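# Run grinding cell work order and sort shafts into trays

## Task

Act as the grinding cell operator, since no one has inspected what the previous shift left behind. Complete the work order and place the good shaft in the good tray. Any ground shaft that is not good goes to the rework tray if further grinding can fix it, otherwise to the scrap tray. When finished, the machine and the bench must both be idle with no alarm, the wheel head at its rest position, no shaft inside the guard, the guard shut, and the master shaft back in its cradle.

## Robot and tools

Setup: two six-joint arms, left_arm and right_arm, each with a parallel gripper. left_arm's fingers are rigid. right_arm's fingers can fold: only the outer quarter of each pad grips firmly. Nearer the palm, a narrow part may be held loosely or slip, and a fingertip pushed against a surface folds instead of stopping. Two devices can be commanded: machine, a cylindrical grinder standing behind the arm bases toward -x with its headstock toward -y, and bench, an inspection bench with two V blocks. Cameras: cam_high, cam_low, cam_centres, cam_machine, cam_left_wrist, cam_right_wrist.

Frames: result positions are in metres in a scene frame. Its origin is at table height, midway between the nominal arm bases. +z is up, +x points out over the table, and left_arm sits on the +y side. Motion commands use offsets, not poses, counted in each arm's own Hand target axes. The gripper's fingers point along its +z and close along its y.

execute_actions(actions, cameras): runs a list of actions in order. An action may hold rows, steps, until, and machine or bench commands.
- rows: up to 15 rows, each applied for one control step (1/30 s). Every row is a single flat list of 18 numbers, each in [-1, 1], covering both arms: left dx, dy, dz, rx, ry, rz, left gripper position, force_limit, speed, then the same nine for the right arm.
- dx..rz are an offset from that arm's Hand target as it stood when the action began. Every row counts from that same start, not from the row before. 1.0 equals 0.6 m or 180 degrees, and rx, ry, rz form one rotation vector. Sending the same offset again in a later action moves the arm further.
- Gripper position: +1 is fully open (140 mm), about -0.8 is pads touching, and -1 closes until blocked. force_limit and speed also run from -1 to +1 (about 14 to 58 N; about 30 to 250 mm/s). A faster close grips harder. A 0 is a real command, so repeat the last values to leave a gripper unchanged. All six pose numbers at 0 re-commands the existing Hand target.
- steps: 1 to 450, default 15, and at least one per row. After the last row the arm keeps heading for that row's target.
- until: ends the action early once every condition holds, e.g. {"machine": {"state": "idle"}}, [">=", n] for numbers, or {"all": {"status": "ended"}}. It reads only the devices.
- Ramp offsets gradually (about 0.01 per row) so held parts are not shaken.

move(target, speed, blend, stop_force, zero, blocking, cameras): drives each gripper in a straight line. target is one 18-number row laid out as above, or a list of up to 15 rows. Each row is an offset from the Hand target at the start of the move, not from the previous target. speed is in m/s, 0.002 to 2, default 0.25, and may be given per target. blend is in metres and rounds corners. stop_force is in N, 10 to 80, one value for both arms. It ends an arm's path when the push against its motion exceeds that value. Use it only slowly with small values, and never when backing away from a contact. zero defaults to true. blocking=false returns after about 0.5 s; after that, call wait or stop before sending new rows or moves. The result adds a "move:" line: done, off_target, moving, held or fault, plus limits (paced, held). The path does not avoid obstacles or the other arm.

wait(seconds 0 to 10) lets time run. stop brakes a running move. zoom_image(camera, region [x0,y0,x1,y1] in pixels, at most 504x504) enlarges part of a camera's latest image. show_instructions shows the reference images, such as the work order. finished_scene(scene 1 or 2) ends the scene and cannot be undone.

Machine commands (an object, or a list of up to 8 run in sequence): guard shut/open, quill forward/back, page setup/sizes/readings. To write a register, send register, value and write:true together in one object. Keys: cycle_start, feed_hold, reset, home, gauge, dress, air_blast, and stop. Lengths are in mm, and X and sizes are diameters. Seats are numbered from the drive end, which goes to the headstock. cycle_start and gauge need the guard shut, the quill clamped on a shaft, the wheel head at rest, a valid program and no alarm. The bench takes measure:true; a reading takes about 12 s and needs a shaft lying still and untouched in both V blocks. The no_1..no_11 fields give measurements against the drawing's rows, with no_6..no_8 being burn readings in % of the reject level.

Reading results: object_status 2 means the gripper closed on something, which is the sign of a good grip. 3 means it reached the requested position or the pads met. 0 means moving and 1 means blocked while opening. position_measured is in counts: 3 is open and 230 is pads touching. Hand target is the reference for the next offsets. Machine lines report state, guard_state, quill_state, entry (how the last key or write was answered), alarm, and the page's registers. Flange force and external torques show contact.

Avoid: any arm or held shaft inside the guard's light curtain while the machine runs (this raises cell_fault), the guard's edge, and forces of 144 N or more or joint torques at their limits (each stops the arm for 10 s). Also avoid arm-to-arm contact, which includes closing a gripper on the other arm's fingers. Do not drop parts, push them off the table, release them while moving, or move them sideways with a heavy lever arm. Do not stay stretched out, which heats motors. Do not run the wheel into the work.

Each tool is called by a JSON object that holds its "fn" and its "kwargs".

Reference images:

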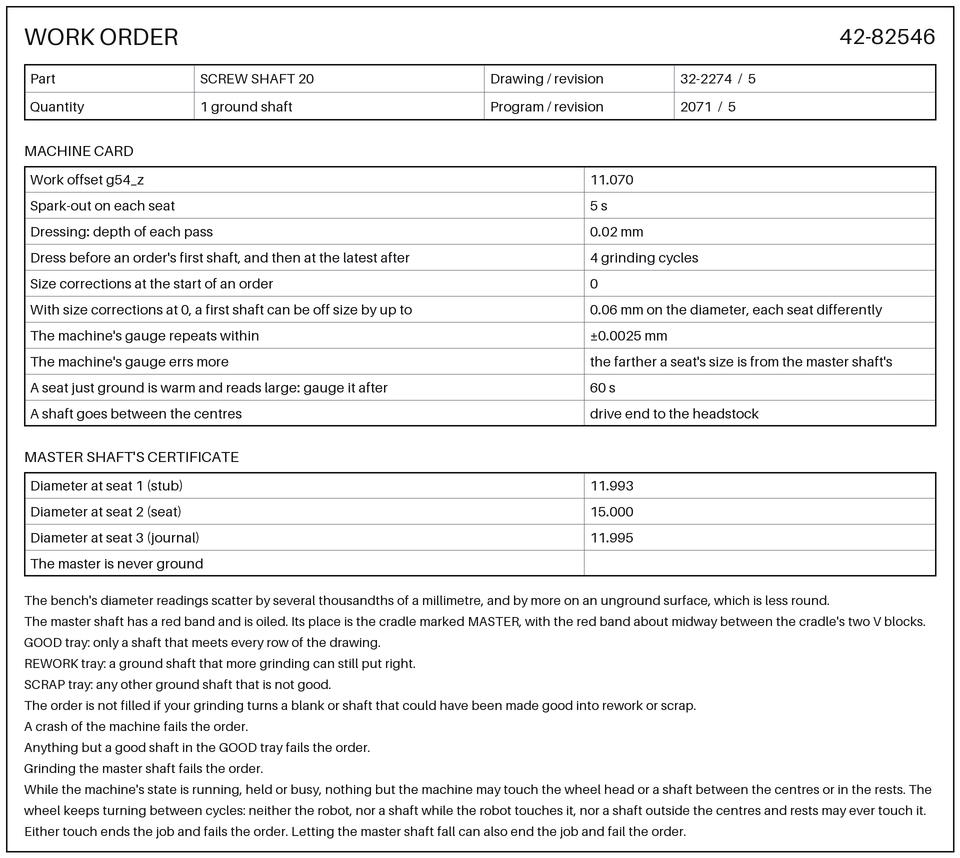

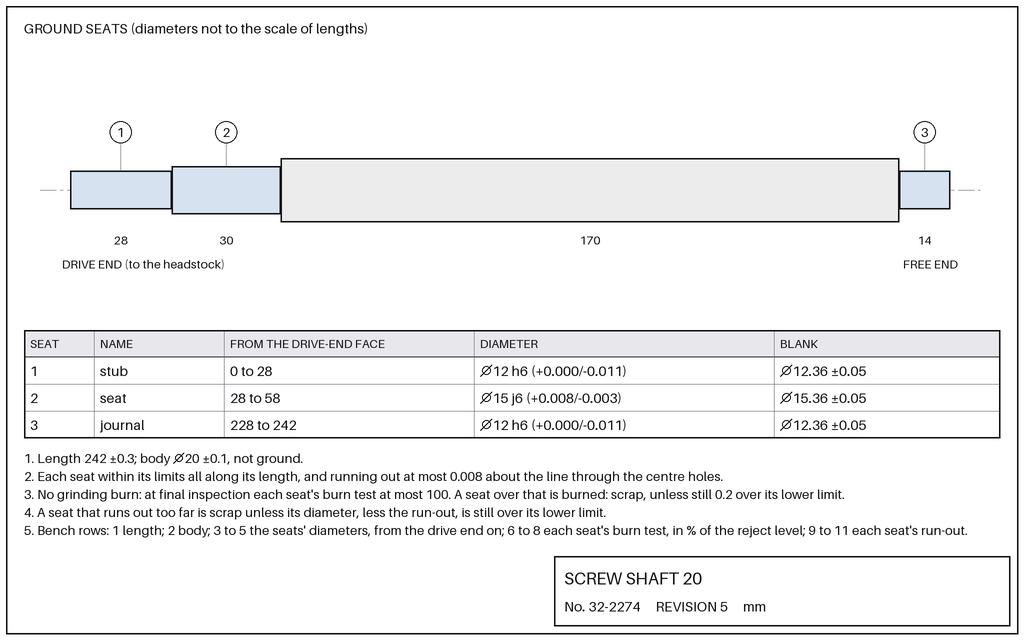

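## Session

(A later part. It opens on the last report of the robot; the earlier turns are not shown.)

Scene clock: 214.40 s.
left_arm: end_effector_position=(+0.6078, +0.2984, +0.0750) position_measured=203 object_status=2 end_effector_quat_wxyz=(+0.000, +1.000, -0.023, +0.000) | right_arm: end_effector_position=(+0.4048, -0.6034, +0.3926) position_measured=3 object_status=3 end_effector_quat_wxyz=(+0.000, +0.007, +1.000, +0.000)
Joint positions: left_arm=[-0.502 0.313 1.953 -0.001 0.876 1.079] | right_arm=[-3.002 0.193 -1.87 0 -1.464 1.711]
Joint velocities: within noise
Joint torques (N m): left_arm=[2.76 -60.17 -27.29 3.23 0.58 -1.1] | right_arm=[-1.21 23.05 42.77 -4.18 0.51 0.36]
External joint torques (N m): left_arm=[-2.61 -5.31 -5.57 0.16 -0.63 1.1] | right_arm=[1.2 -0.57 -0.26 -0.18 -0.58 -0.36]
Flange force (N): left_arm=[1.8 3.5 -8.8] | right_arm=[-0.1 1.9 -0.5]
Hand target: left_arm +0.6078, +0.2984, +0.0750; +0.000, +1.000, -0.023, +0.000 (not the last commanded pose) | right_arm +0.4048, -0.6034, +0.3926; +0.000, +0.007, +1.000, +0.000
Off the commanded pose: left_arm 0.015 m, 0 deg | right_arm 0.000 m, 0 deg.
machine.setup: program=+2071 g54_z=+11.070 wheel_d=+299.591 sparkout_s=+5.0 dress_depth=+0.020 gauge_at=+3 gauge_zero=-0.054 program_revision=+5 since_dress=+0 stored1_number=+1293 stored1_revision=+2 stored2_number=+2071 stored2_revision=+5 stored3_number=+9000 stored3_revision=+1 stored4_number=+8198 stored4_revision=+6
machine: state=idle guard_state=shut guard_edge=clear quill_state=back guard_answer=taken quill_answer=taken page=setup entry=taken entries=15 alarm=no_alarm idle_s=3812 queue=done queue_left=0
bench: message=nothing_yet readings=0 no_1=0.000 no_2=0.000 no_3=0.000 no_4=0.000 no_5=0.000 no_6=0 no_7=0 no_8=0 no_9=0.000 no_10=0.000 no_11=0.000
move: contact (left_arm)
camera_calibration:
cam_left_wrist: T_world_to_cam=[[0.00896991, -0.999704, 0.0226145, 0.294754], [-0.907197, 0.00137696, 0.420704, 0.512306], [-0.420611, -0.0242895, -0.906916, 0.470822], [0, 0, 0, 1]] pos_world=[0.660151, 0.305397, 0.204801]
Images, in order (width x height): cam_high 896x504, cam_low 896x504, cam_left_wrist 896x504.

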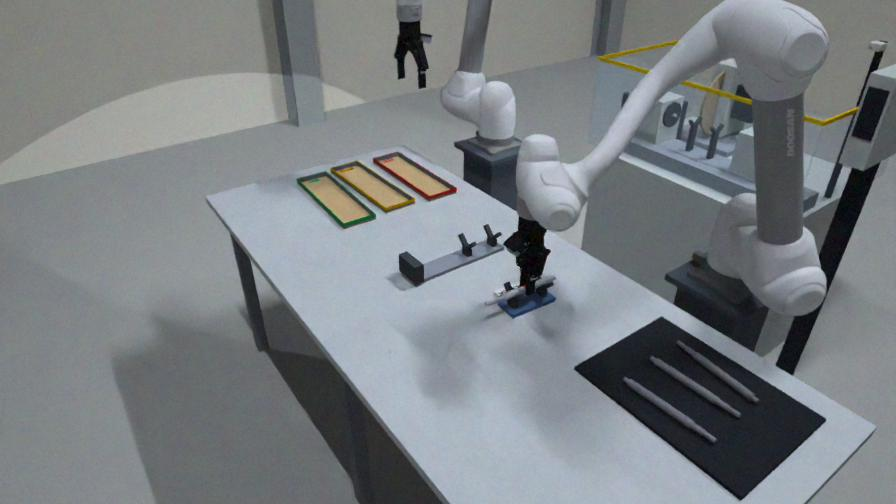

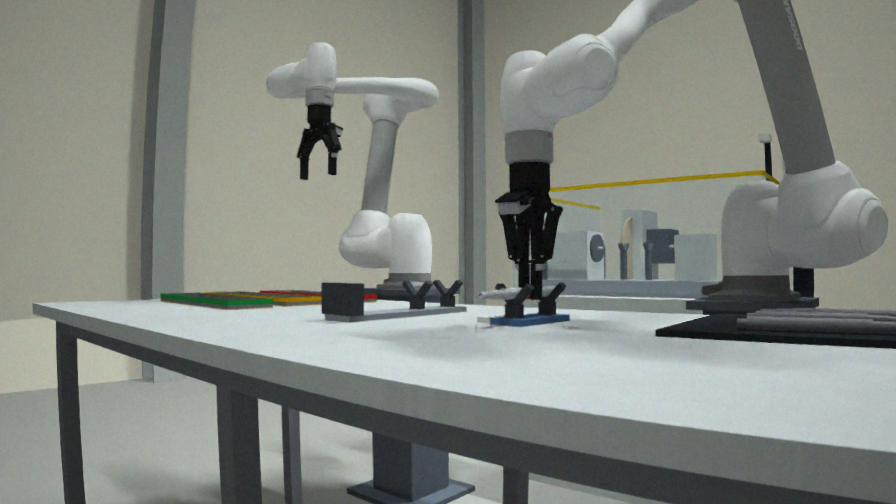

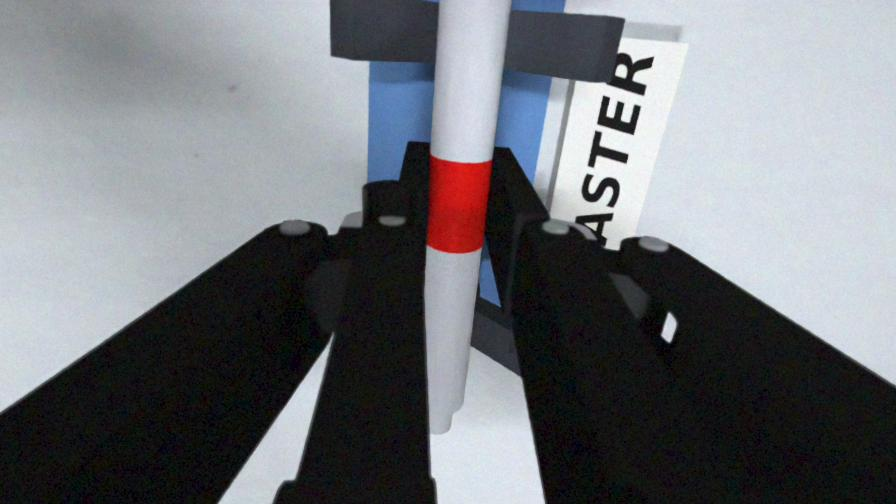

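{"fn": "move", "kwargs": {"target": [[0,0,0,0,0,0,-1,0,-1,0,0,0,0,0,0,1,1,1],[0,0,0,0,0,0,-0.3,0,-1,0,0,0,0,0,0,1,1,1]], "speed": 0.05, "cameras": ["cam_high","cam_left_wrist","cam_low"]}}

{"fn": "zoom_image", "kwargs": {"camera": "cam_low", "region": [400, 220, 640, 350]}}

Scene clock: 224.70 s.
left_arm: end_effector_position=(+0.6078, +0.2984, +0.0750) position_measured=167 object_status=0 end_effector_quat_wxyz=(+0.000, +1.000, -0.023, +0.000) | right_arm: end_effector_position=(+0.4048, -0.6034, +0.3926) position_measured=3 object_status=3 end_effector_quat_wxyz=(+0.000, +0.007, +1.000, +0.000)
Joint positions: left_arm=[-0.502 0.313 1.953 -0.001 0.876 1.079] | right_arm=[-3.002 0.193 -1.87 0 -1.464 1.711]
Joint velocities: within noise
Joint torques (N m): left_arm=[0.8 -65.75 -31.42 3.34 0.14 -0.33] | right_arm=[-1.45 23.25 43.14 -4.08 0.45 0.37]
External joint torques (N m): left_arm=[-0.64 0.34 -1.34 0.03 -0.18 0.33] | right_arm=[1.53 -1.5 -0.83 -0.26 -0.51 -0.37]
Flange force (N): left_arm=[2.4 1.7 -0.3] | right_arm=[-0.9 2.7 0.7]
Hand target: left_arm +0.6078, +0.2984, +0.0750; +0.000, +1.000, -0.023, +0.000 | right_arm +0.4048, -0.6034, +0.3926; +0.000, +0.007, +1.000, +0.000
Off the commanded pose: left_arm 0.000 m, 0 deg | right_arm 0.000 m, 0 deg.
machine.setup: program=+2071 g54_z=+11.070 wheel_d=+299.591 sparkout_s=+5.0 dress_depth=+0.020 gauge_at=+3 gauge_zero=-0.054 program_revision=+5 since_dress=+0 stored1_number=+1293 stored1_revision=+2 stored2_number=+2071 stored2_revision=+5 stored3_number=+9000 stored3_revision=+1 stored4_number=+8198 stored4_revision=+6
machine: state=idle guard_state=shut guard_edge=clear quill_state=back guard_answer=taken quill_answer=taken page=setup entry=taken entries=15 alarm=no_alarm idle_s=3822 queue=done queue_left=0
bench: message=nothing_yet readings=0 no_1=0.000 no_2=0.000 no_3=0.000 no_4=0.000 no_5=0.000 no_6=0 no_7=0 no_8=0 no_9=0.000 no_10=0.000 no_11=0.000
move: done
camera_calibration:
cam_left_wrist: T_world_to_cam=[[0.00902155, -0.999707, 0.0224797, 0.294748], [-0.907196, 0.00127345, 0.420707, 0.512336], [-0.420613, -0.0241889, -0.906918, 0.470793], [0, 0, 0, 1]] pos_world=[0.660152, 0.305397, 0.204801]
Images, in order (width x height): cam_high 896x504, cam_low 896x504, cam_left_wrist 896x504.

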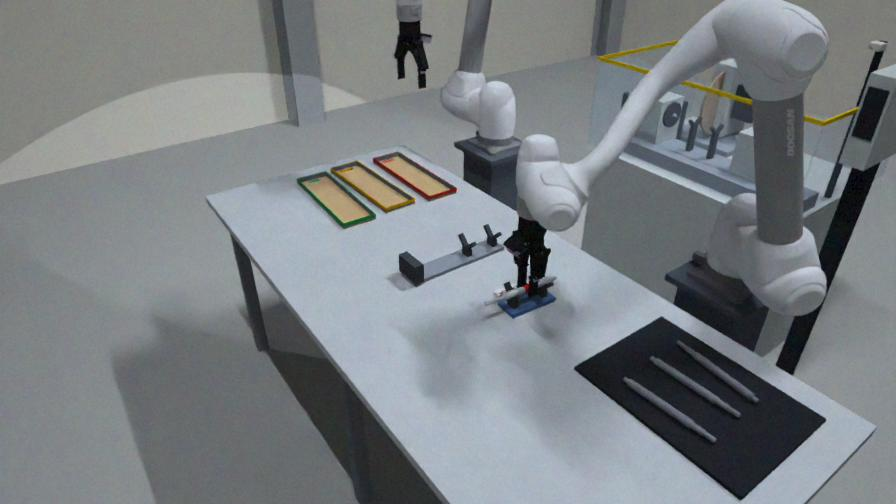

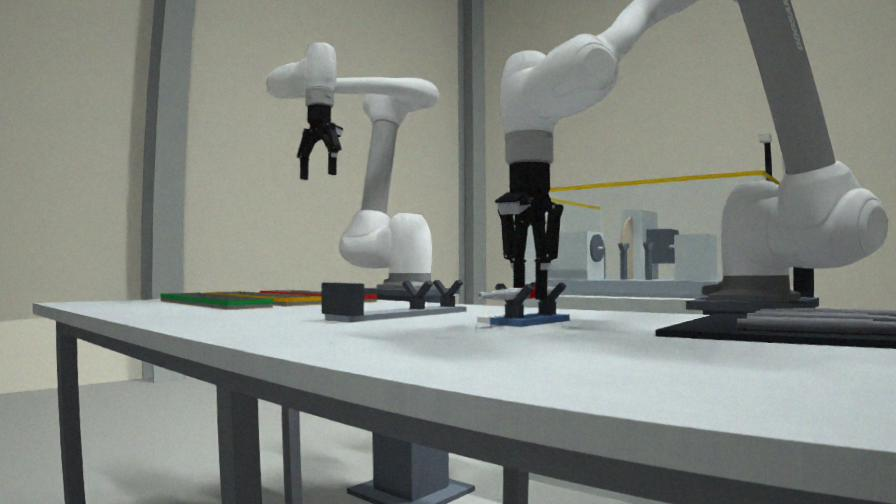

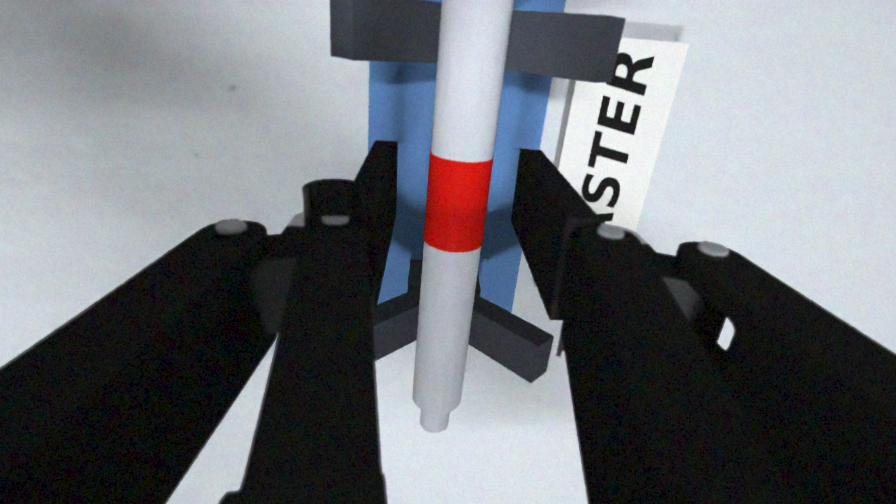

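Scaled by 2.100 from the camera's 896x504 image, which has a finer 1280x720 frame.

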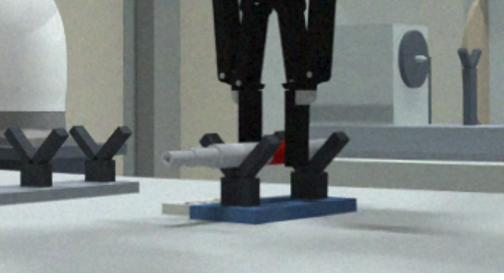

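{"fn": "move", "kwargs": {"target": [[0,0,-0.2,0,0,0,-0.3,0,-1,0,0,0,0,0,0,1,1,1],[-0.227,-0.81,-0.458,0,0,-0.515,-0.3,0,-1,0,0,0,0,0,0,1,1,1]], "speed": [0.12,0.35], "blend": [0.03,0], "cameras": ["cam_left_wrist","cam_high"]}}

Scene clock: 245.53 s.
left_arm: end_effector_position=(+0.4946, +0.7904, +0.3497) position_measured=167 object_status=3 end_effector_quat_wxyz=(+0.000, +0.707, +0.707, +0.000) | right_arm: end_effector_position=(+0.4048, -0.6034, +0.3926) position_measured=3 object_status=3 end_effector_quat_wxyz=(+0.000, +0.007, +1.000, +0.000)
Joint positions: left_arm=[0.4 -0.109 1.878 0 1.373 0.364] | right_arm=[-3.002 0.193 -1.87 0 -1.464 1.711]
Joint velocities: within noise
Joint torques (N m): left_arm=[0.81 -29.82 -40.49 4.3 0.16 -0.36] | right_arm=[-1.08 23.28 43.09 -4.16 0.52 0.36]
External joint torques (N m): left_arm=[-0.73 -0.66 -1.43 0.06 -0.18 0.36] | right_arm=[1 -0.81 -0.39 -0.22 -0.57 -0.36]
Flange force (N): left_arm=[-0.3 1.2 -2.1] | right_arm=[-0.4 1.5 -0.2]
Hand target: left_arm +0.4946, +0.7903, +0.3497; +0.000, +0.707, +0.707, +0.000 | right_arm +0.4048, -0.6034, +0.3926; +0.000, +0.007, +1.000, +0.000
Off the commanded pose: left_arm 0.000 m, 0 deg | right_arm 0.000 m, 0 deg.
machine.setup: program=+2071 g54_z=+11.070 wheel_d=+299.591 sparkout_s=+5.0 dress_depth=+0.020 gauge_at=+3 gauge_zero=-0.054 program_revision=+5 since_dress=+0 stored1_number=+1293 stored1_revision=+2 stored2_number=+2071 stored2_revision=+5 stored3_number=+9000 stored3_revision=+1 stored4_number=+8198 stored4_revision=+6
machine: state=idle guard_state=shut guard_edge=clear quill_state=back guard_answer=taken quill_answer=taken page=setup entry=taken entries=15 alarm=no_alarm idle_s=3843 queue=done queue_left=0
bench: message=nothing_yet readings=0 no_1=0.000 no_2=0.000 no_3=0.000 no_4=0.000 no_5=0.000 no_6=0 no_7=0 no_8=0 no_9=0.000 no_10=0.000 no_11=0.000
move: done
camera_calibration:
cam_left_wrist: T_world_to_cam=[[0.998205, 0.0559211, 0.0214387, -0.541778], [0.0417534, -0.906434, 0.420279, 0.541686], [0.0429353, -0.41863, -0.907141, 0.766745], [0, 0, 0, 1]] pos_world=[0.485267, 0.842282, 0.479502]
Images, in order (width x height): cam_high 896x504, cam_left_wrist 896x504.

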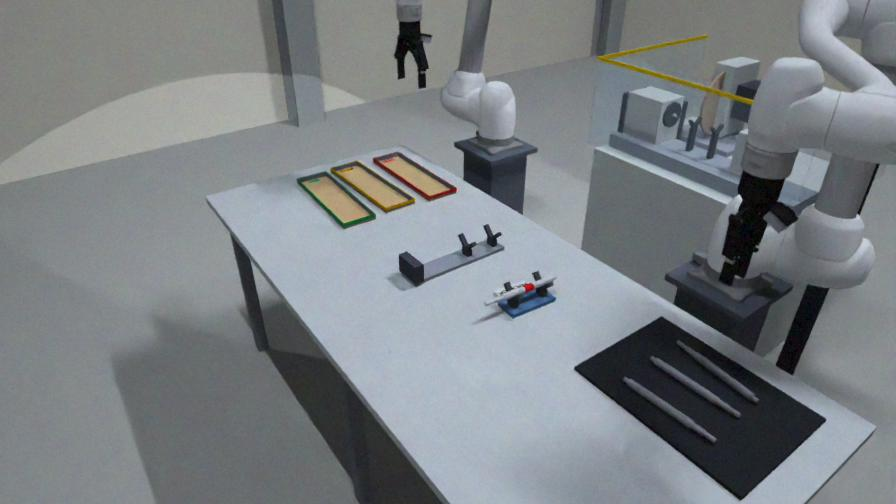

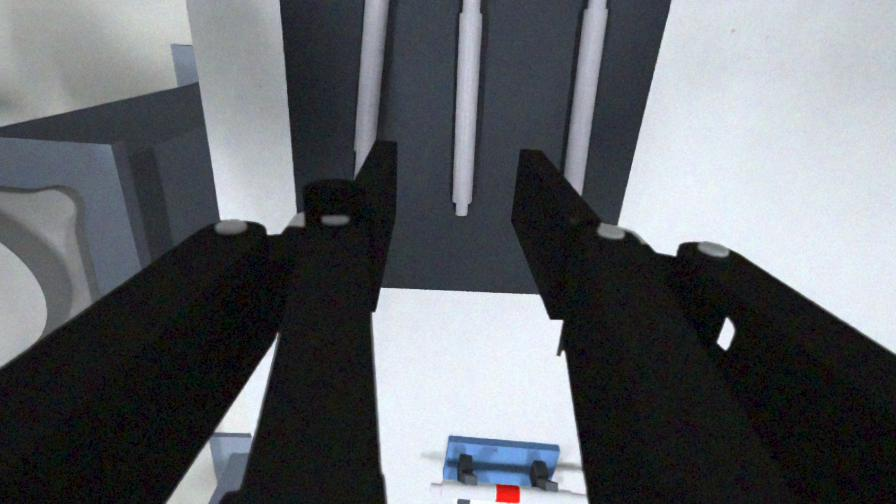

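{"fn": "move", "kwargs": {"target": [-0.0362,0.0353,0.25,0,0,-0.0067,-0.1,0,0,0,0,0,0,0,0,1,1,1], "speed": [0.2], "cameras": ["cam_left_wrist","cam_high"]}}

{"fn": "zoom_image", "kwargs": {"camera": "cam_left_wrist", "region": [300, 0, 660, 400]}}

{"fn": "zoom_image", "kwargs": {"camera": "cam_high", "region": [470, 240, 590, 330]}}

Scene clock: 257.10 s.
left_arm: end_effector_position=(+0.5157, +0.7685, +0.1997) position_measured=141 object_status=3 end_effector_quat_wxyz=(+0.000, +0.699, +0.715, +0.000) | right_arm: end_effector_position=(+0.4048, -0.6034, +0.3926) position_measured=3 object_status=3 end_effector_quat_wxyz=(+0.000, +0.007, +1.000, +0.000)
Joint positions: left_arm=[0.344 -0.002 2.064 0 1.08 0.286] | right_arm=[-3.002 0.193 -1.87 0 -1.464 1.711]
Joint velocities: within noise
Joint torques (N m): left_arm=[1.58 -37.86 -36.52 3.88 0.16 -0.34] | right_arm=[-1.05 23.48 42.98 -4.15 0.51 0.29]
External joint torques (N m): left_arm=[-1.44 0.33 -1.19 0.03 -0.18 0.34] | right_arm=[0.9 -0.57 -0.33 -0.23 -0.57 -0.29]
Flange force (N): left_arm=[-1.3 2.9 -0.8] | right_arm=[-0.1 1.4 -0.4]
Hand target: left_arm +0.5157, +0.7685, +0.1997; +0.000, +0.699, +0.715, +0.000 | right_arm +0.4048, -0.6034, +0.3926; +0.000, +0.007, +1.000, +0.000
Off the commanded pose: left_arm 0.000 m, 0 deg | right_arm 0.000 m, 0 deg.
machine.setup: program=+2071 g54_z=+11.070 wheel_d=+299.591 sparkout_s=+5.0 dress_depth=+0.020 gauge_at=+3 gauge_zero=-0.054 program_revision=+5 since_dress=+0 stored1_number=+1293 stored1_revision=+2 stored2_number=+2071 stored2_revision=+5 stored3_number=+9000 stored3_revision=+1 stored4_number=+8198 stored4_revision=+6
machine: state=idle guard_state=shut guard_edge=clear quill_state=back guard_answer=taken quill_answer=taken page=setup entry=taken entries=15 alarm=no_alarm idle_s=3855 queue=done queue_left=0
bench: message=nothing_yet readings=0 no_1=0.000 no_2=0.000 no_3=0.000 no_4=0.000 no_5=0.000 no_6=0 no_7=0 no_8=0 no_9=0.000 no_10=0.000 no_11=0.000
move: done
camera_calibration:
cam_left_wrist: T_world_to_cam=[[0.996781, 0.0771806, 0.0217176, -0.574138], [0.0609164, -0.905125, 0.420758, 0.572956], [0.0521315, -0.41808, -0.906913, 0.615392], [0, 0, 0, 1]] pos_world=[0.505306, 0.820193, 0.3295]
Images, in order (width x height): cam_high 896x504, cam_left_wrist 896x504.

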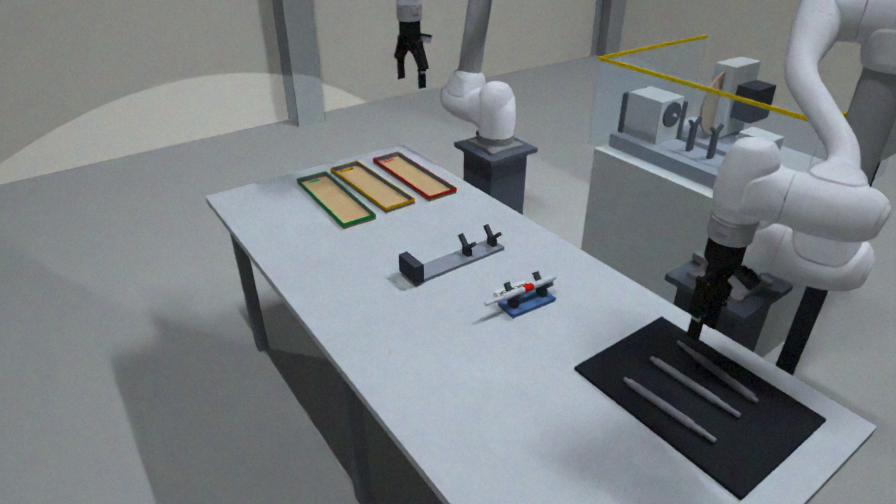

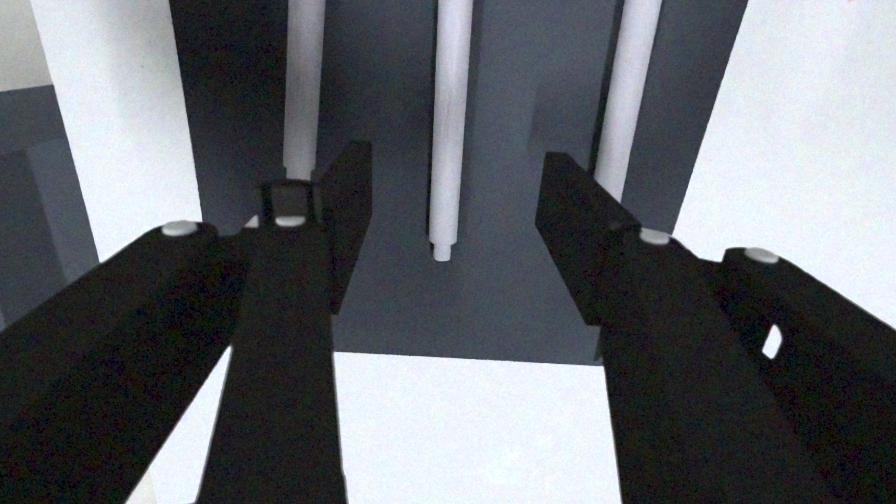

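Scaled by 1.260 from the camera's 896x504 image, which has a finer 1280x720 frame.

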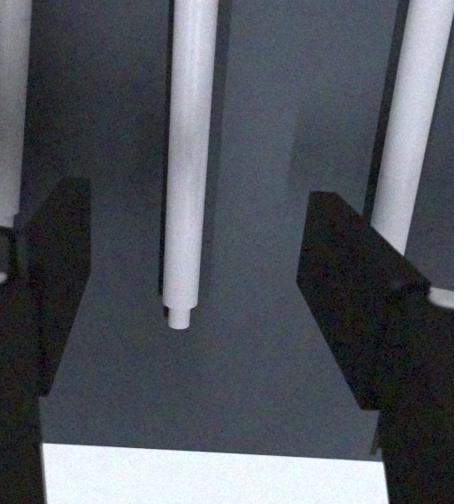

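Scaled by 4.200 from the camera's 896x504 image, which has a finer 1280x720 frame.

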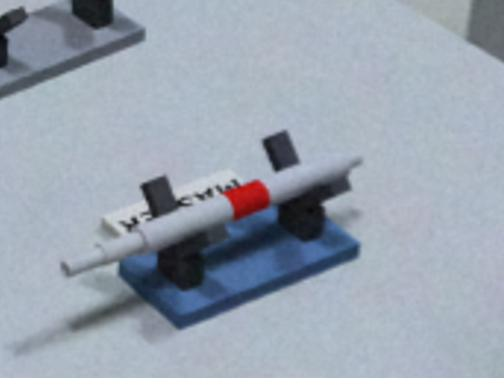

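{"fn": "move", "kwargs": {"target": [-0.0042,0.0022,0.215,0,0,-0.0017,-0.1,0,0,0,0,0,0,0,0,1,1,1], "speed": [0.12], "cameras": ["cam_left_wrist"]}}

{"fn": "move", "kwargs": {"target": [0,0,0.07,0,0,0,-0.1,0,0,0,0,0,0,0,0,1,1,1], "speed": [0.012], "stop_force": 12, "cameras": ["cam_left_wrist"]}}

Scene clock: 268.83 s.
left_arm: end_effector_position=(+0.5170, +0.7660, +0.0707) position_measured=141 object_status=3 end_effector_quat_wxyz=(+0.000, +0.698, +0.717, +0.000) | right_arm: end_effector_position=(+0.4048, -0.6034, +0.3926) position_measured=3 object_status=3 end_effector_quat_wxyz=(+0.000, +0.007, +1.000, +0.000)
Joint positions: left_arm=[0.338 0.142 2.192 0 0.808 0.275] | right_arm=[-3.002 0.193 -1.87 0 -1.464 1.711]
Joint velocities: within noise
Joint torques (N m): left_arm=[1.15 -45.83 -29.6 3.22 0.18 -0.36] | right_arm=[-1.29 23.81 42.92 -4.13 0.48 0.35]
External joint torques (N m): left_arm=[-1.06 0.01 -1.23 -0.02 -0.19 0.36] | right_arm=[1.26 -1.43 -0.55 -0.21 -0.55 -0.35]
Flange force (N): left_arm=[-0.7 2.4 -0.6] | right_arm=[-1.2 2.2 0.2]
Hand target: left_arm +0.5170, +0.7660, +0.0707; +0.000, +0.698, +0.717, +0.000 | right_arm +0.4048, -0.6034, +0.3926; +0.000, +0.007, +1.000, +0.000
Off the commanded pose: left_arm 0.000 m, 0 deg | right_arm 0.000 m, 0 deg.
machine.setup: program=+2071 g54_z=+11.070 wheel_d=+299.591 sparkout_s=+5.0 dress_depth=+0.020 gauge_at=+3 gauge_zero=-0.054 program_revision=+5 since_dress=+0 stored1_number=+1293 stored1_revision=+2 stored2_number=+2071 stored2_revision=+5 stored3_number=+9000 stored3_revision=+1 stored4_number=+8198 stored4_revision=+6
machine: state=idle guard_state=shut guard_edge=clear quill_state=back guard_answer=taken quill_answer=taken page=setup entry=taken entries=15 alarm=no_alarm idle_s=3866 queue=done queue_left=0
bench: message=nothing_yet readings=0 no_1=0.000 no_2=0.000 no_3=0.000 no_4=0.000 no_5=0.000 no_6=0 no_7=0 no_8=0 no_9=0.000 no_10=0.000 no_11=0.000
move: done
camera_calibration:
cam_left_wrist: T_world_to_cam=[[0.996364, 0.0824175, 0.0215978, -0.576164], [0.065734, -0.904882, 0.420557, 0.622225], [0.0542047, -0.417608, -0.907009, 0.495847], [0, 0, 0, 1]] pos_world=[0.506291, 0.817596, 0.200501]
Images, in order (width x height): cam_left_wrist 896x504.

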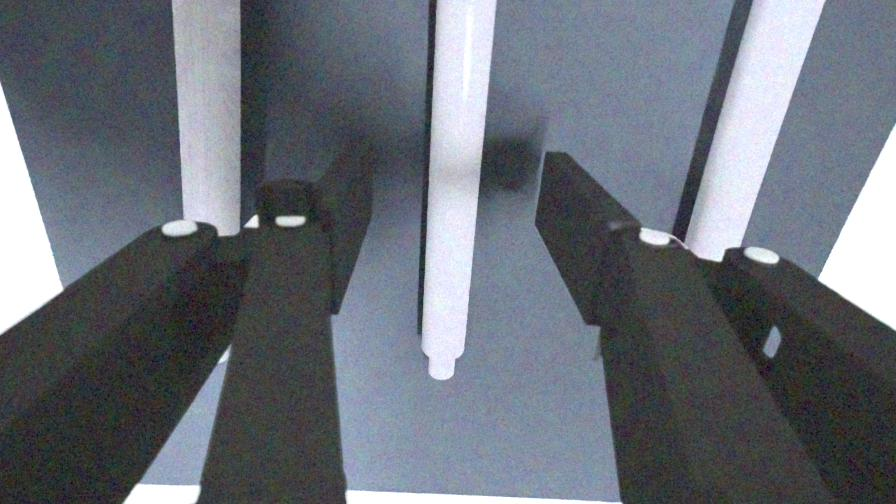

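Scene clock: 272.10 s.
left_arm: end_effector_position=(+0.5171, +0.7660, +0.0389) position_measured=141 object_status=3 end_effector_quat_wxyz=(+0.000, +0.698, +0.717, +0.000) | right_arm: end_effector_position=(+0.4048, -0.6034, +0.3926) position_measured=3 object_status=3 end_effector_quat_wxyz=(+0.000, +0.007, +1.000, +0.000)
Joint positions: left_arm=[0.338 0.188 2.216 0 0.739 0.275] | right_arm=[-3.002 0.193 -1.87 0 -1.464 1.711]
Joint velocities: within noise
Joint torques (N m): left_arm=[0.76 -31.28 -19.6 2.84 -2.39 -0.34] | right_arm=[-1.14 23.3 43.06 -4.13 0.55 0.31]
External joint torques (N m): left_arm=[-0.59 -17.17 -9.16 0.15 2.38 0.34] | right_arm=[1.19 -1.28 -0.7 -0.21 -0.6 -0.31]
Flange force (N): left_arm=[-2.6 -5.6 -37.3] | right_arm=[-0.7 2.1 0.3]
Hand target: left_arm +0.5171, +0.7660, +0.0389; +0.000, +0.698, +0.717, +0.000 (not the last commanded pose) | right_arm +0.4048, -0.6034, +0.3926; +0.000, +0.007, +1.000, +0.000
Off the commanded pose: left_arm 0.010 m, 0 deg | right_arm 0.000 m, 0 deg.
machine.setup: program=+2071 g54_z=+11.070 wheel_d=+299.591 sparkout_s=+5.0 dress_depth=+0.020 gauge_at=+3 gauge_zero=-0.054 program_revision=+5 since_dress=+0 stored1_number=+1293 stored1_revision=+2 stored2_number=+2071 stored2_revision=+5 stored3_number=+9000 stored3_revision=+1 stored4_number=+8198 stored4_revision=+6
machine: state=idle guard_state=shut guard_edge=clear quill_state=back guard_answer=taken quill_answer=taken page=setup entry=taken entries=15 alarm=no_alarm idle_s=3869 queue=done queue_left=0
bench: message=nothing_yet readings=0 no_1=0.000 no_2=0.000 no_3=0.000 no_4=0.000 no_5=0.000 no_6=0 no_7=0 no_8=0 no_9=0.000 no_10=0.000 no_11=0.000
move: contact (left_arm)
camera_calibration:
cam_left_wrist: T_world_to_cam=[[0.996365, 0.0823697, 0.0217303, -0.57546], [0.065635, -0.904887, 0.42056, 0.635694], [0.0543049, -0.417605, -0.907004, 0.46686], [0, 0, 0, 1]] pos_world=[0.506291, 0.817595, 0.168601]
Images, in order (width x height): cam_left_wrist 896x504.

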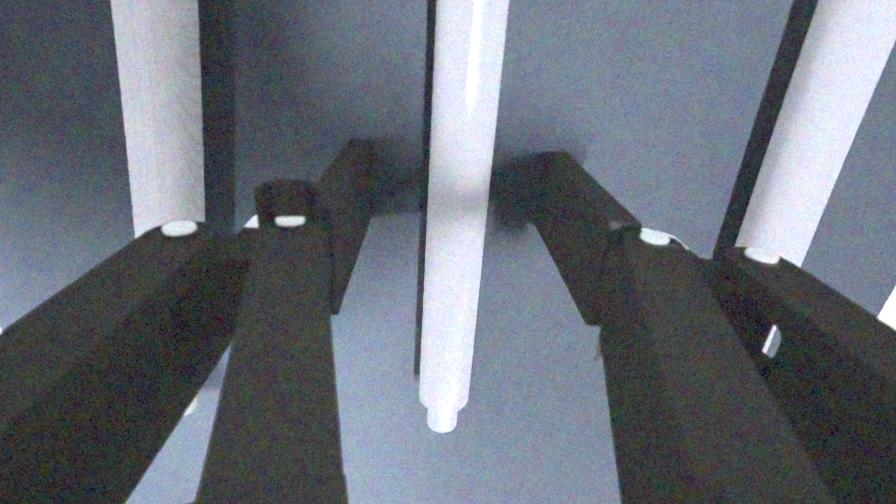

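{"fn": "move", "kwargs": {"target": [[0,0,-0.0085,0,0,0,-0.1,0,-1,0,0,0,0,0,0,1,1,1],[0,0,-0.0085,0,0,0,-1,0,-1,0,0,0,0,0,0,1,1,1]], "speed": [0.02,0.02], "cameras": []}}

{"fn": "execute_actions", "kwargs": {"actions": [{"steps":20}], "cameras": ["cam_left_wrist"]}}

Scene clock: 280.83 s.
left_arm: end_effector_position=(+0.5171, +0.7660, +0.0440) position_measured=203 object_status=0 end_effector_quat_wxyz=(+0.000, +0.698, +0.717, +0.000) | right_arm: end_effector_position=(+0.4048, -0.6034, +0.3926) position_measured=3 object_status=3 end_effector_quat_wxyz=(+0.000, +0.007, +1.000, +0.000)
Joint positions: left_arm=[0.338 0.18 2.212 0 0.75 0.275] | right_arm=[-3.002 0.193 -1.87 0 -1.464 1.711]
Joint velocities: within noise
Joint torques (N m): left_arm=[1.26 -45.07 -26.72 3.1 -0.16 -0.24] | right_arm=[-1.16 23.62 42.93 -4.18 0.49 0.3]
External joint torques (N m): left_arm=[-1.2 -2.93 -2.38 -0.08 0.14 0.24] | right_arm=[1.5 -1.89 -0.53 -0.15 -0.54 -0.3]
Flange force (N): left_arm=[-1.8 0.8 -6.4] | right_arm=[-1.9 2.9 0.2]
Hand target: left_arm +0.5171, +0.7660, +0.0440; +0.000, +0.698, +0.717, +0.000 | right_arm +0.4048, -0.6034, +0.3926; +0.000, +0.007, +1.000, +0.000
Off the commanded pose: left_arm 0.000 m, 0 deg | right_arm 0.000 m, 0 deg.
machine.setup: program=+2071 g54_z=+11.070 wheel_d=+299.591 sparkout_s=+5.0 dress_depth=+0.020 gauge_at=+3 gauge_zero=-0.054 program_revision=+5 since_dress=+0 stored1_number=+1293 stored1_revision=+2 stored2_number=+2071 stored2_revision=+5 stored3_number=+9000 stored3_revision=+1 stored4_number=+8198 stored4_revision=+6
machine: state=idle guard_state=shut guard_edge=clear quill_state=back guard_answer=taken quill_answer=taken page=setup entry=taken entries=15 alarm=no_alarm idle_s=3878 queue=done queue_left=0
bench: message=nothing_yet readings=0 no_1=0.000 no_2=0.000 no_3=0.000 no_4=0.000 no_5=0.000 no_6=0 no_7=0 no_8=0 no_9=0.000 no_10=0.000 no_11=0.000
move: done
No camera images: "cameras" was empty.

Scene clock: 281.70 s.
left_arm: end_effector_position=(+0.5171, +0.7660, +0.0440) position_measured=203 object_status=2 end_effector_quat_wxyz=(+0.000, +0.698, +0.717, +0.000) | right_arm: end_effector_position=(+0.4048, -0.6034, +0.3926) position_measured=3 object_status=3 end_effector_quat_wxyz=(+0.000, +0.007, +1.000, +0.000)
Joint positions: left_arm=[0.338 0.18 2.212 0 0.75 0.275] | right_arm=[-3.002 0.193 -1.87 0 -1.464 1.711]
Joint velocities: within noise
Joint torques (N m): left_arm=[1.03 -45.39 -26.59 3.09 -0.15 -0.18] | right_arm=[-0.9 23.84 43.1 -4.19 0.49 0.37]
External joint torques (N m): left_arm=[-0.94 -2.6 -2.52 -0.07 0.13 0.18] | right_arm=[0.8 -1.17 -0.47 -0.19 -0.54 -0.37]
Flange force (N): left_arm=[-1.2 1.3 -6.0] | right_arm=[-1.0 1.1 0.0]
Hand target: left_arm +0.5171, +0.7660, +0.0440; +0.000, +0.698, +0.717, +0.000 | right_arm +0.4048, -0.6034, +0.3926; +0.000, +0.007, +1.000, +0.000
Tool commands: left_gripper/position=-1.0 left_gripper/force_limit=+0.0 left_gripper/speed=-1.0 right_gripper/position=+1.0 right_gripper/force_limit=+1.0 right_gripper/speed=+1.0
Off the commanded pose: left_arm 0.000 m, 0 deg | right_arm 0.000 m, 0 deg.
machine.setup: program=+2071 g54_z=+11.070 wheel_d=+299.591 sparkout_s=+5.0 dress_depth=+0.020 gauge_at=+3 gauge_zero=-0.054 program_revision=+5 since_dress=+0 stored1_number=+1293 stored1_revision=+2 stored2_number=+2071 stored2_revision=+5 stored3_number=+9000 stored3_revision=+1 stored4_number=+8198 stored4_revision=+6
machine: state=idle guard_state=shut guard_edge=clear quill_state=back guard_answer=taken quill_answer=taken page=setup entry=taken entries=15 alarm=no_alarm idle_s=3879 queue=done queue_left=0
bench: message=nothing_yet readings=0 no_1=0.000 no_2=0.000 no_3=0.000 no_4=0.000 no_5=0.000 no_6=0 no_7=0 no_8=0 no_9=0.000 no_10=0.000 no_11=0.000
camera_calibration:
cam_left_wrist: T_world_to_cam=[[0.996365, 0.0823697, 0.0217303, -0.575672], [0.065635, -0.904887, 0.42056, 0.633501], [0.0543049, -0.417605, -0.907004, 0.471571], [0, 0, 0, 1]] pos_world=[0.506391, 0.817595, 0.173801]
Images, in order (width x height): cam_left_wrist 896x504.

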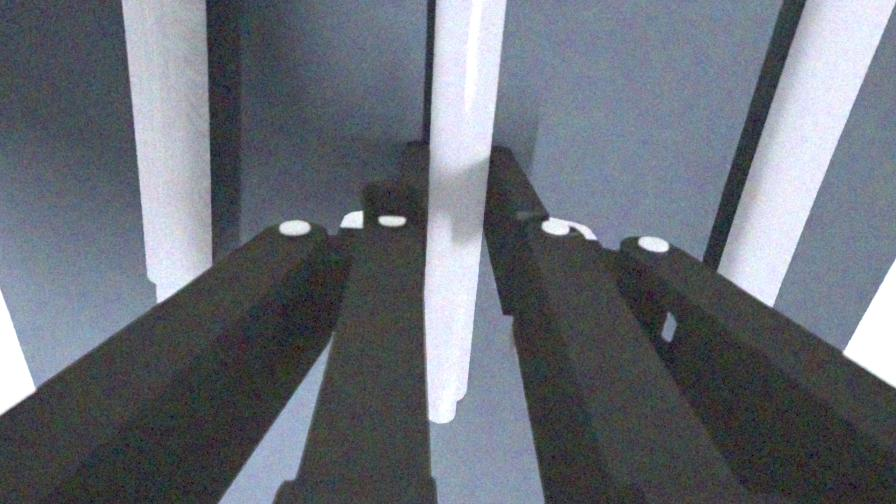

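{"fn": "move", "kwargs": {"target": [[0,0,-0.3,0,0,0,-1,0,-1,0,0,0,0,0,0,1,1,1],[-0.777,-0.015,-0.427,0,0,0.508,-1,0,-1,0,0,0,0,0,0,1,1,1]], "speed": [0.12,0.3], "blend": [0.04,0], "cameras": []}}

{"fn": "move", "kwargs": {"target": [-0.02,0.3667,0.0833,0,0,0,-1,0,-1,0,0,0,0,0,0,1,1,1], "speed": [0.25], "cameras": ["cam_left_wrist","cam_high","cam_low"]}}

Scene clock: 293.87 s.
left_arm: end_effector_position=(+0.5207, +0.2999, +0.3003) position_measured=203 object_status=2 end_effector_quat_wxyz=(+0.000, +1.000, +0.001, +0.000) | right_arm: end_effector_position=(+0.4048, -0.6034, +0.3926) position_measured=3 object_status=3 end_effector_quat_wxyz=(+0.000, +0.007, +1.000, +0.000)
Joint positions: left_arm=[-0.582 0.014 1.852 0 1.275 0.951] | right_arm=[-3.002 0.193 -1.87 0 -1.464 1.711]
Joint velocities: within noise
Joint torques (N m): left_arm=[1.25 -45.37 -41.98 4.15 0.08 -0.36] | right_arm=[-1.16 23.39 43.2 -4.18 0.42 0.36]
External joint torques (N m): left_arm=[-1.05 2.66 1.09 0.08 -0.11 0.36] | right_arm=[1.23 -0.9 -0.68 -0.18 -0.48 -0.36]
Flange force (N): left_arm=[1.4 2.4 3.0] | right_arm=[-0.2 2.0 0.4]
Hand target: left_arm +0.5207, +0.2998, +0.3003; +0.000, +1.000, +0.001, +0.000 | right_arm +0.4048, -0.6034, +0.3926; +0.000, +0.007, +1.000, +0.000
Off the commanded pose: left_arm 0.000 m, 0 deg | right_arm 0.000 m, 0 deg.
machine.setup: program=+2071 g54_z=+11.070 wheel_d=+299.591 sparkout_s=+5.0 dress_depth=+0.020 gauge_at=+3 gauge_zero=-0.054 program_revision=+5 since_dress=+0 stored1_number=+1293 stored1_revision=+2 stored2_number=+2071 stored2_revision=+5 stored3_number=+9000 stored3_revision=+1 stored4_number=+8198 stored4_revision=+6
machine: state=idle guard_state=shut guard_edge=clear quill_state=back guard_answer=taken quill_answer=taken page=setup entry=taken entries=15 alarm=no_alarm idle_s=3891 queue=done queue_left=0
bench: message=nothing_yet readings=0 no_1=0.000 no_2=0.000 no_3=0.000 no_4=0.000 no_5=0.000 no_6=0 no_7=0 no_8=0 no_9=0.000 no_10=0.000 no_11=0.000
move: done
No camera images: "cameras" was empty.

Scene clock: 295.17 s.
left_arm: end_effector_position=(+0.5091, +0.0798, +0.2505) position_measured=203 object_status=2 end_effector_quat_wxyz=(+0.000, +1.000, +0.001, +0.000) | right_arm: end_effector_position=(+0.4048, -0.6034, +0.3926) position_measured=3 object_status=3 end_effector_quat_wxyz=(+0.000, +0.007, +1.000, +0.000)
Joint positions: left_arm=[-0.858 0.25 1.674 -0.001 1.217 0.675] | right_arm=[-3.002 0.193 -1.87 0 -1.464 1.711]
Joint velocities: within noise
Joint torques (N m): left_arm=[1.62 -70.22 -41.59 4.08 0.18 -0.36] | right_arm=[-1.27 23.26 43.05 -4.14 0.54 0.31]
External joint torques (N m): left_arm=[-1.58 3.84 1.5 0.06 -0.21 0.36] | right_arm=[1.49 -1.58 -0.65 -0.2 -0.59 -0.31]
Flange force (N): left_arm=[0.4 3.2 4.3] | right_arm=[-1.2 2.8 0.3]
Hand target: left_arm +0.5090, +0.0798, +0.2504; +0.000, +1.000, +0.001, +0.000 | right_arm +0.4048, -0.6034, +0.3926; +0.000, +0.007, +1.000, +0.000
Off the commanded pose: left_arm 0.000 m, 0 deg | right_arm 0.000 m, 0 deg.
machine.setup: program=+2071 g54_z=+11.070 wheel_d=+299.591 sparkout_s=+5.0 dress_depth=+0.020 gauge_at=+3 gauge_zero=-0.054 program_revision=+5 since_dress=+0 stored1_number=+1293 stored1_revision=+2 stored2_number=+2071 stored2_revision=+5 stored3_number=+9000 stored3_revision=+1 stored4_number=+8198 stored4_revision=+6
machine: state=idle guard_state=shut guard_edge=clear quill_state=back guard_answer=taken quill_answer=taken page=setup entry=taken entries=15 alarm=no_alarm idle_s=3892 queue=done queue_left=0
bench: message=nothing_yet readings=0 no_1=0.000 no_2=0.000 no_3=0.000 no_4=0.000 no_5=0.000 no_6=0 no_7=0 no_8=0 no_9=0.000 no_10=0.000 no_11=0.000
move: done
camera_calibration:
cam_left_wrist: T_world_to_cam=[[0.057413, -0.998092, 0.0227189, 0.0483202], [-0.90628, -0.0425595, 0.420529, 0.352323], [-0.41876, -0.0447335, -0.906995, 0.583754], [0, 0, 0, 1]] pos_world=[0.560982, 0.089336, 0.380202]
Images, in order (width x height): cam_high 896x504, cam_low 896x504, cam_left_wrist 896x504.

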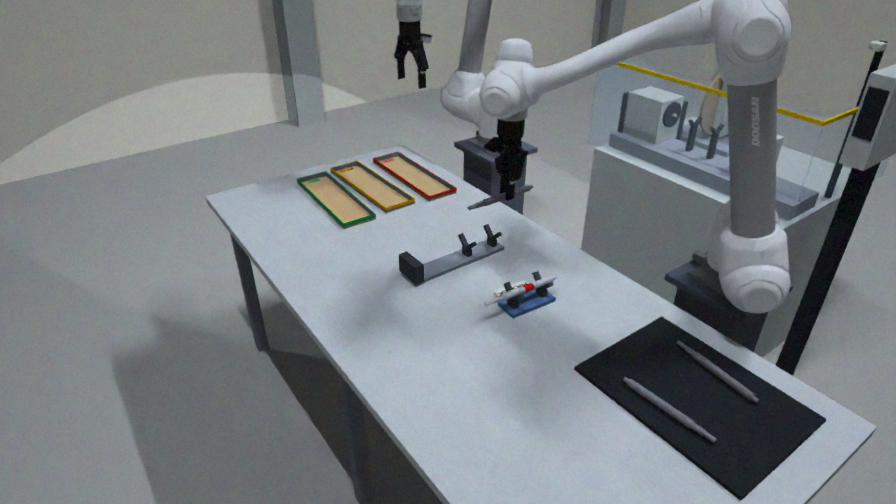

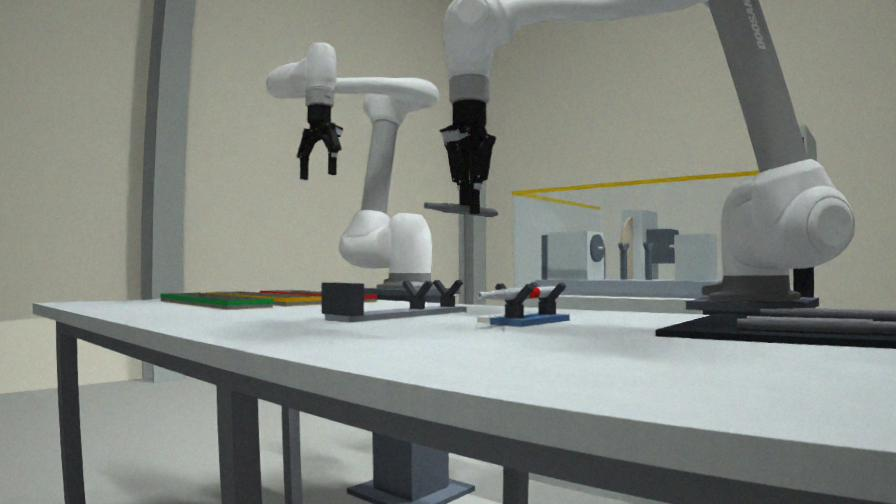

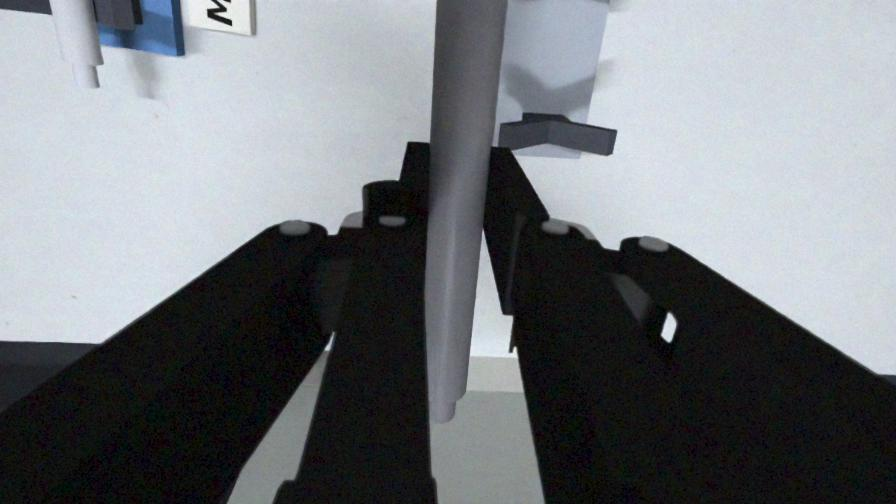

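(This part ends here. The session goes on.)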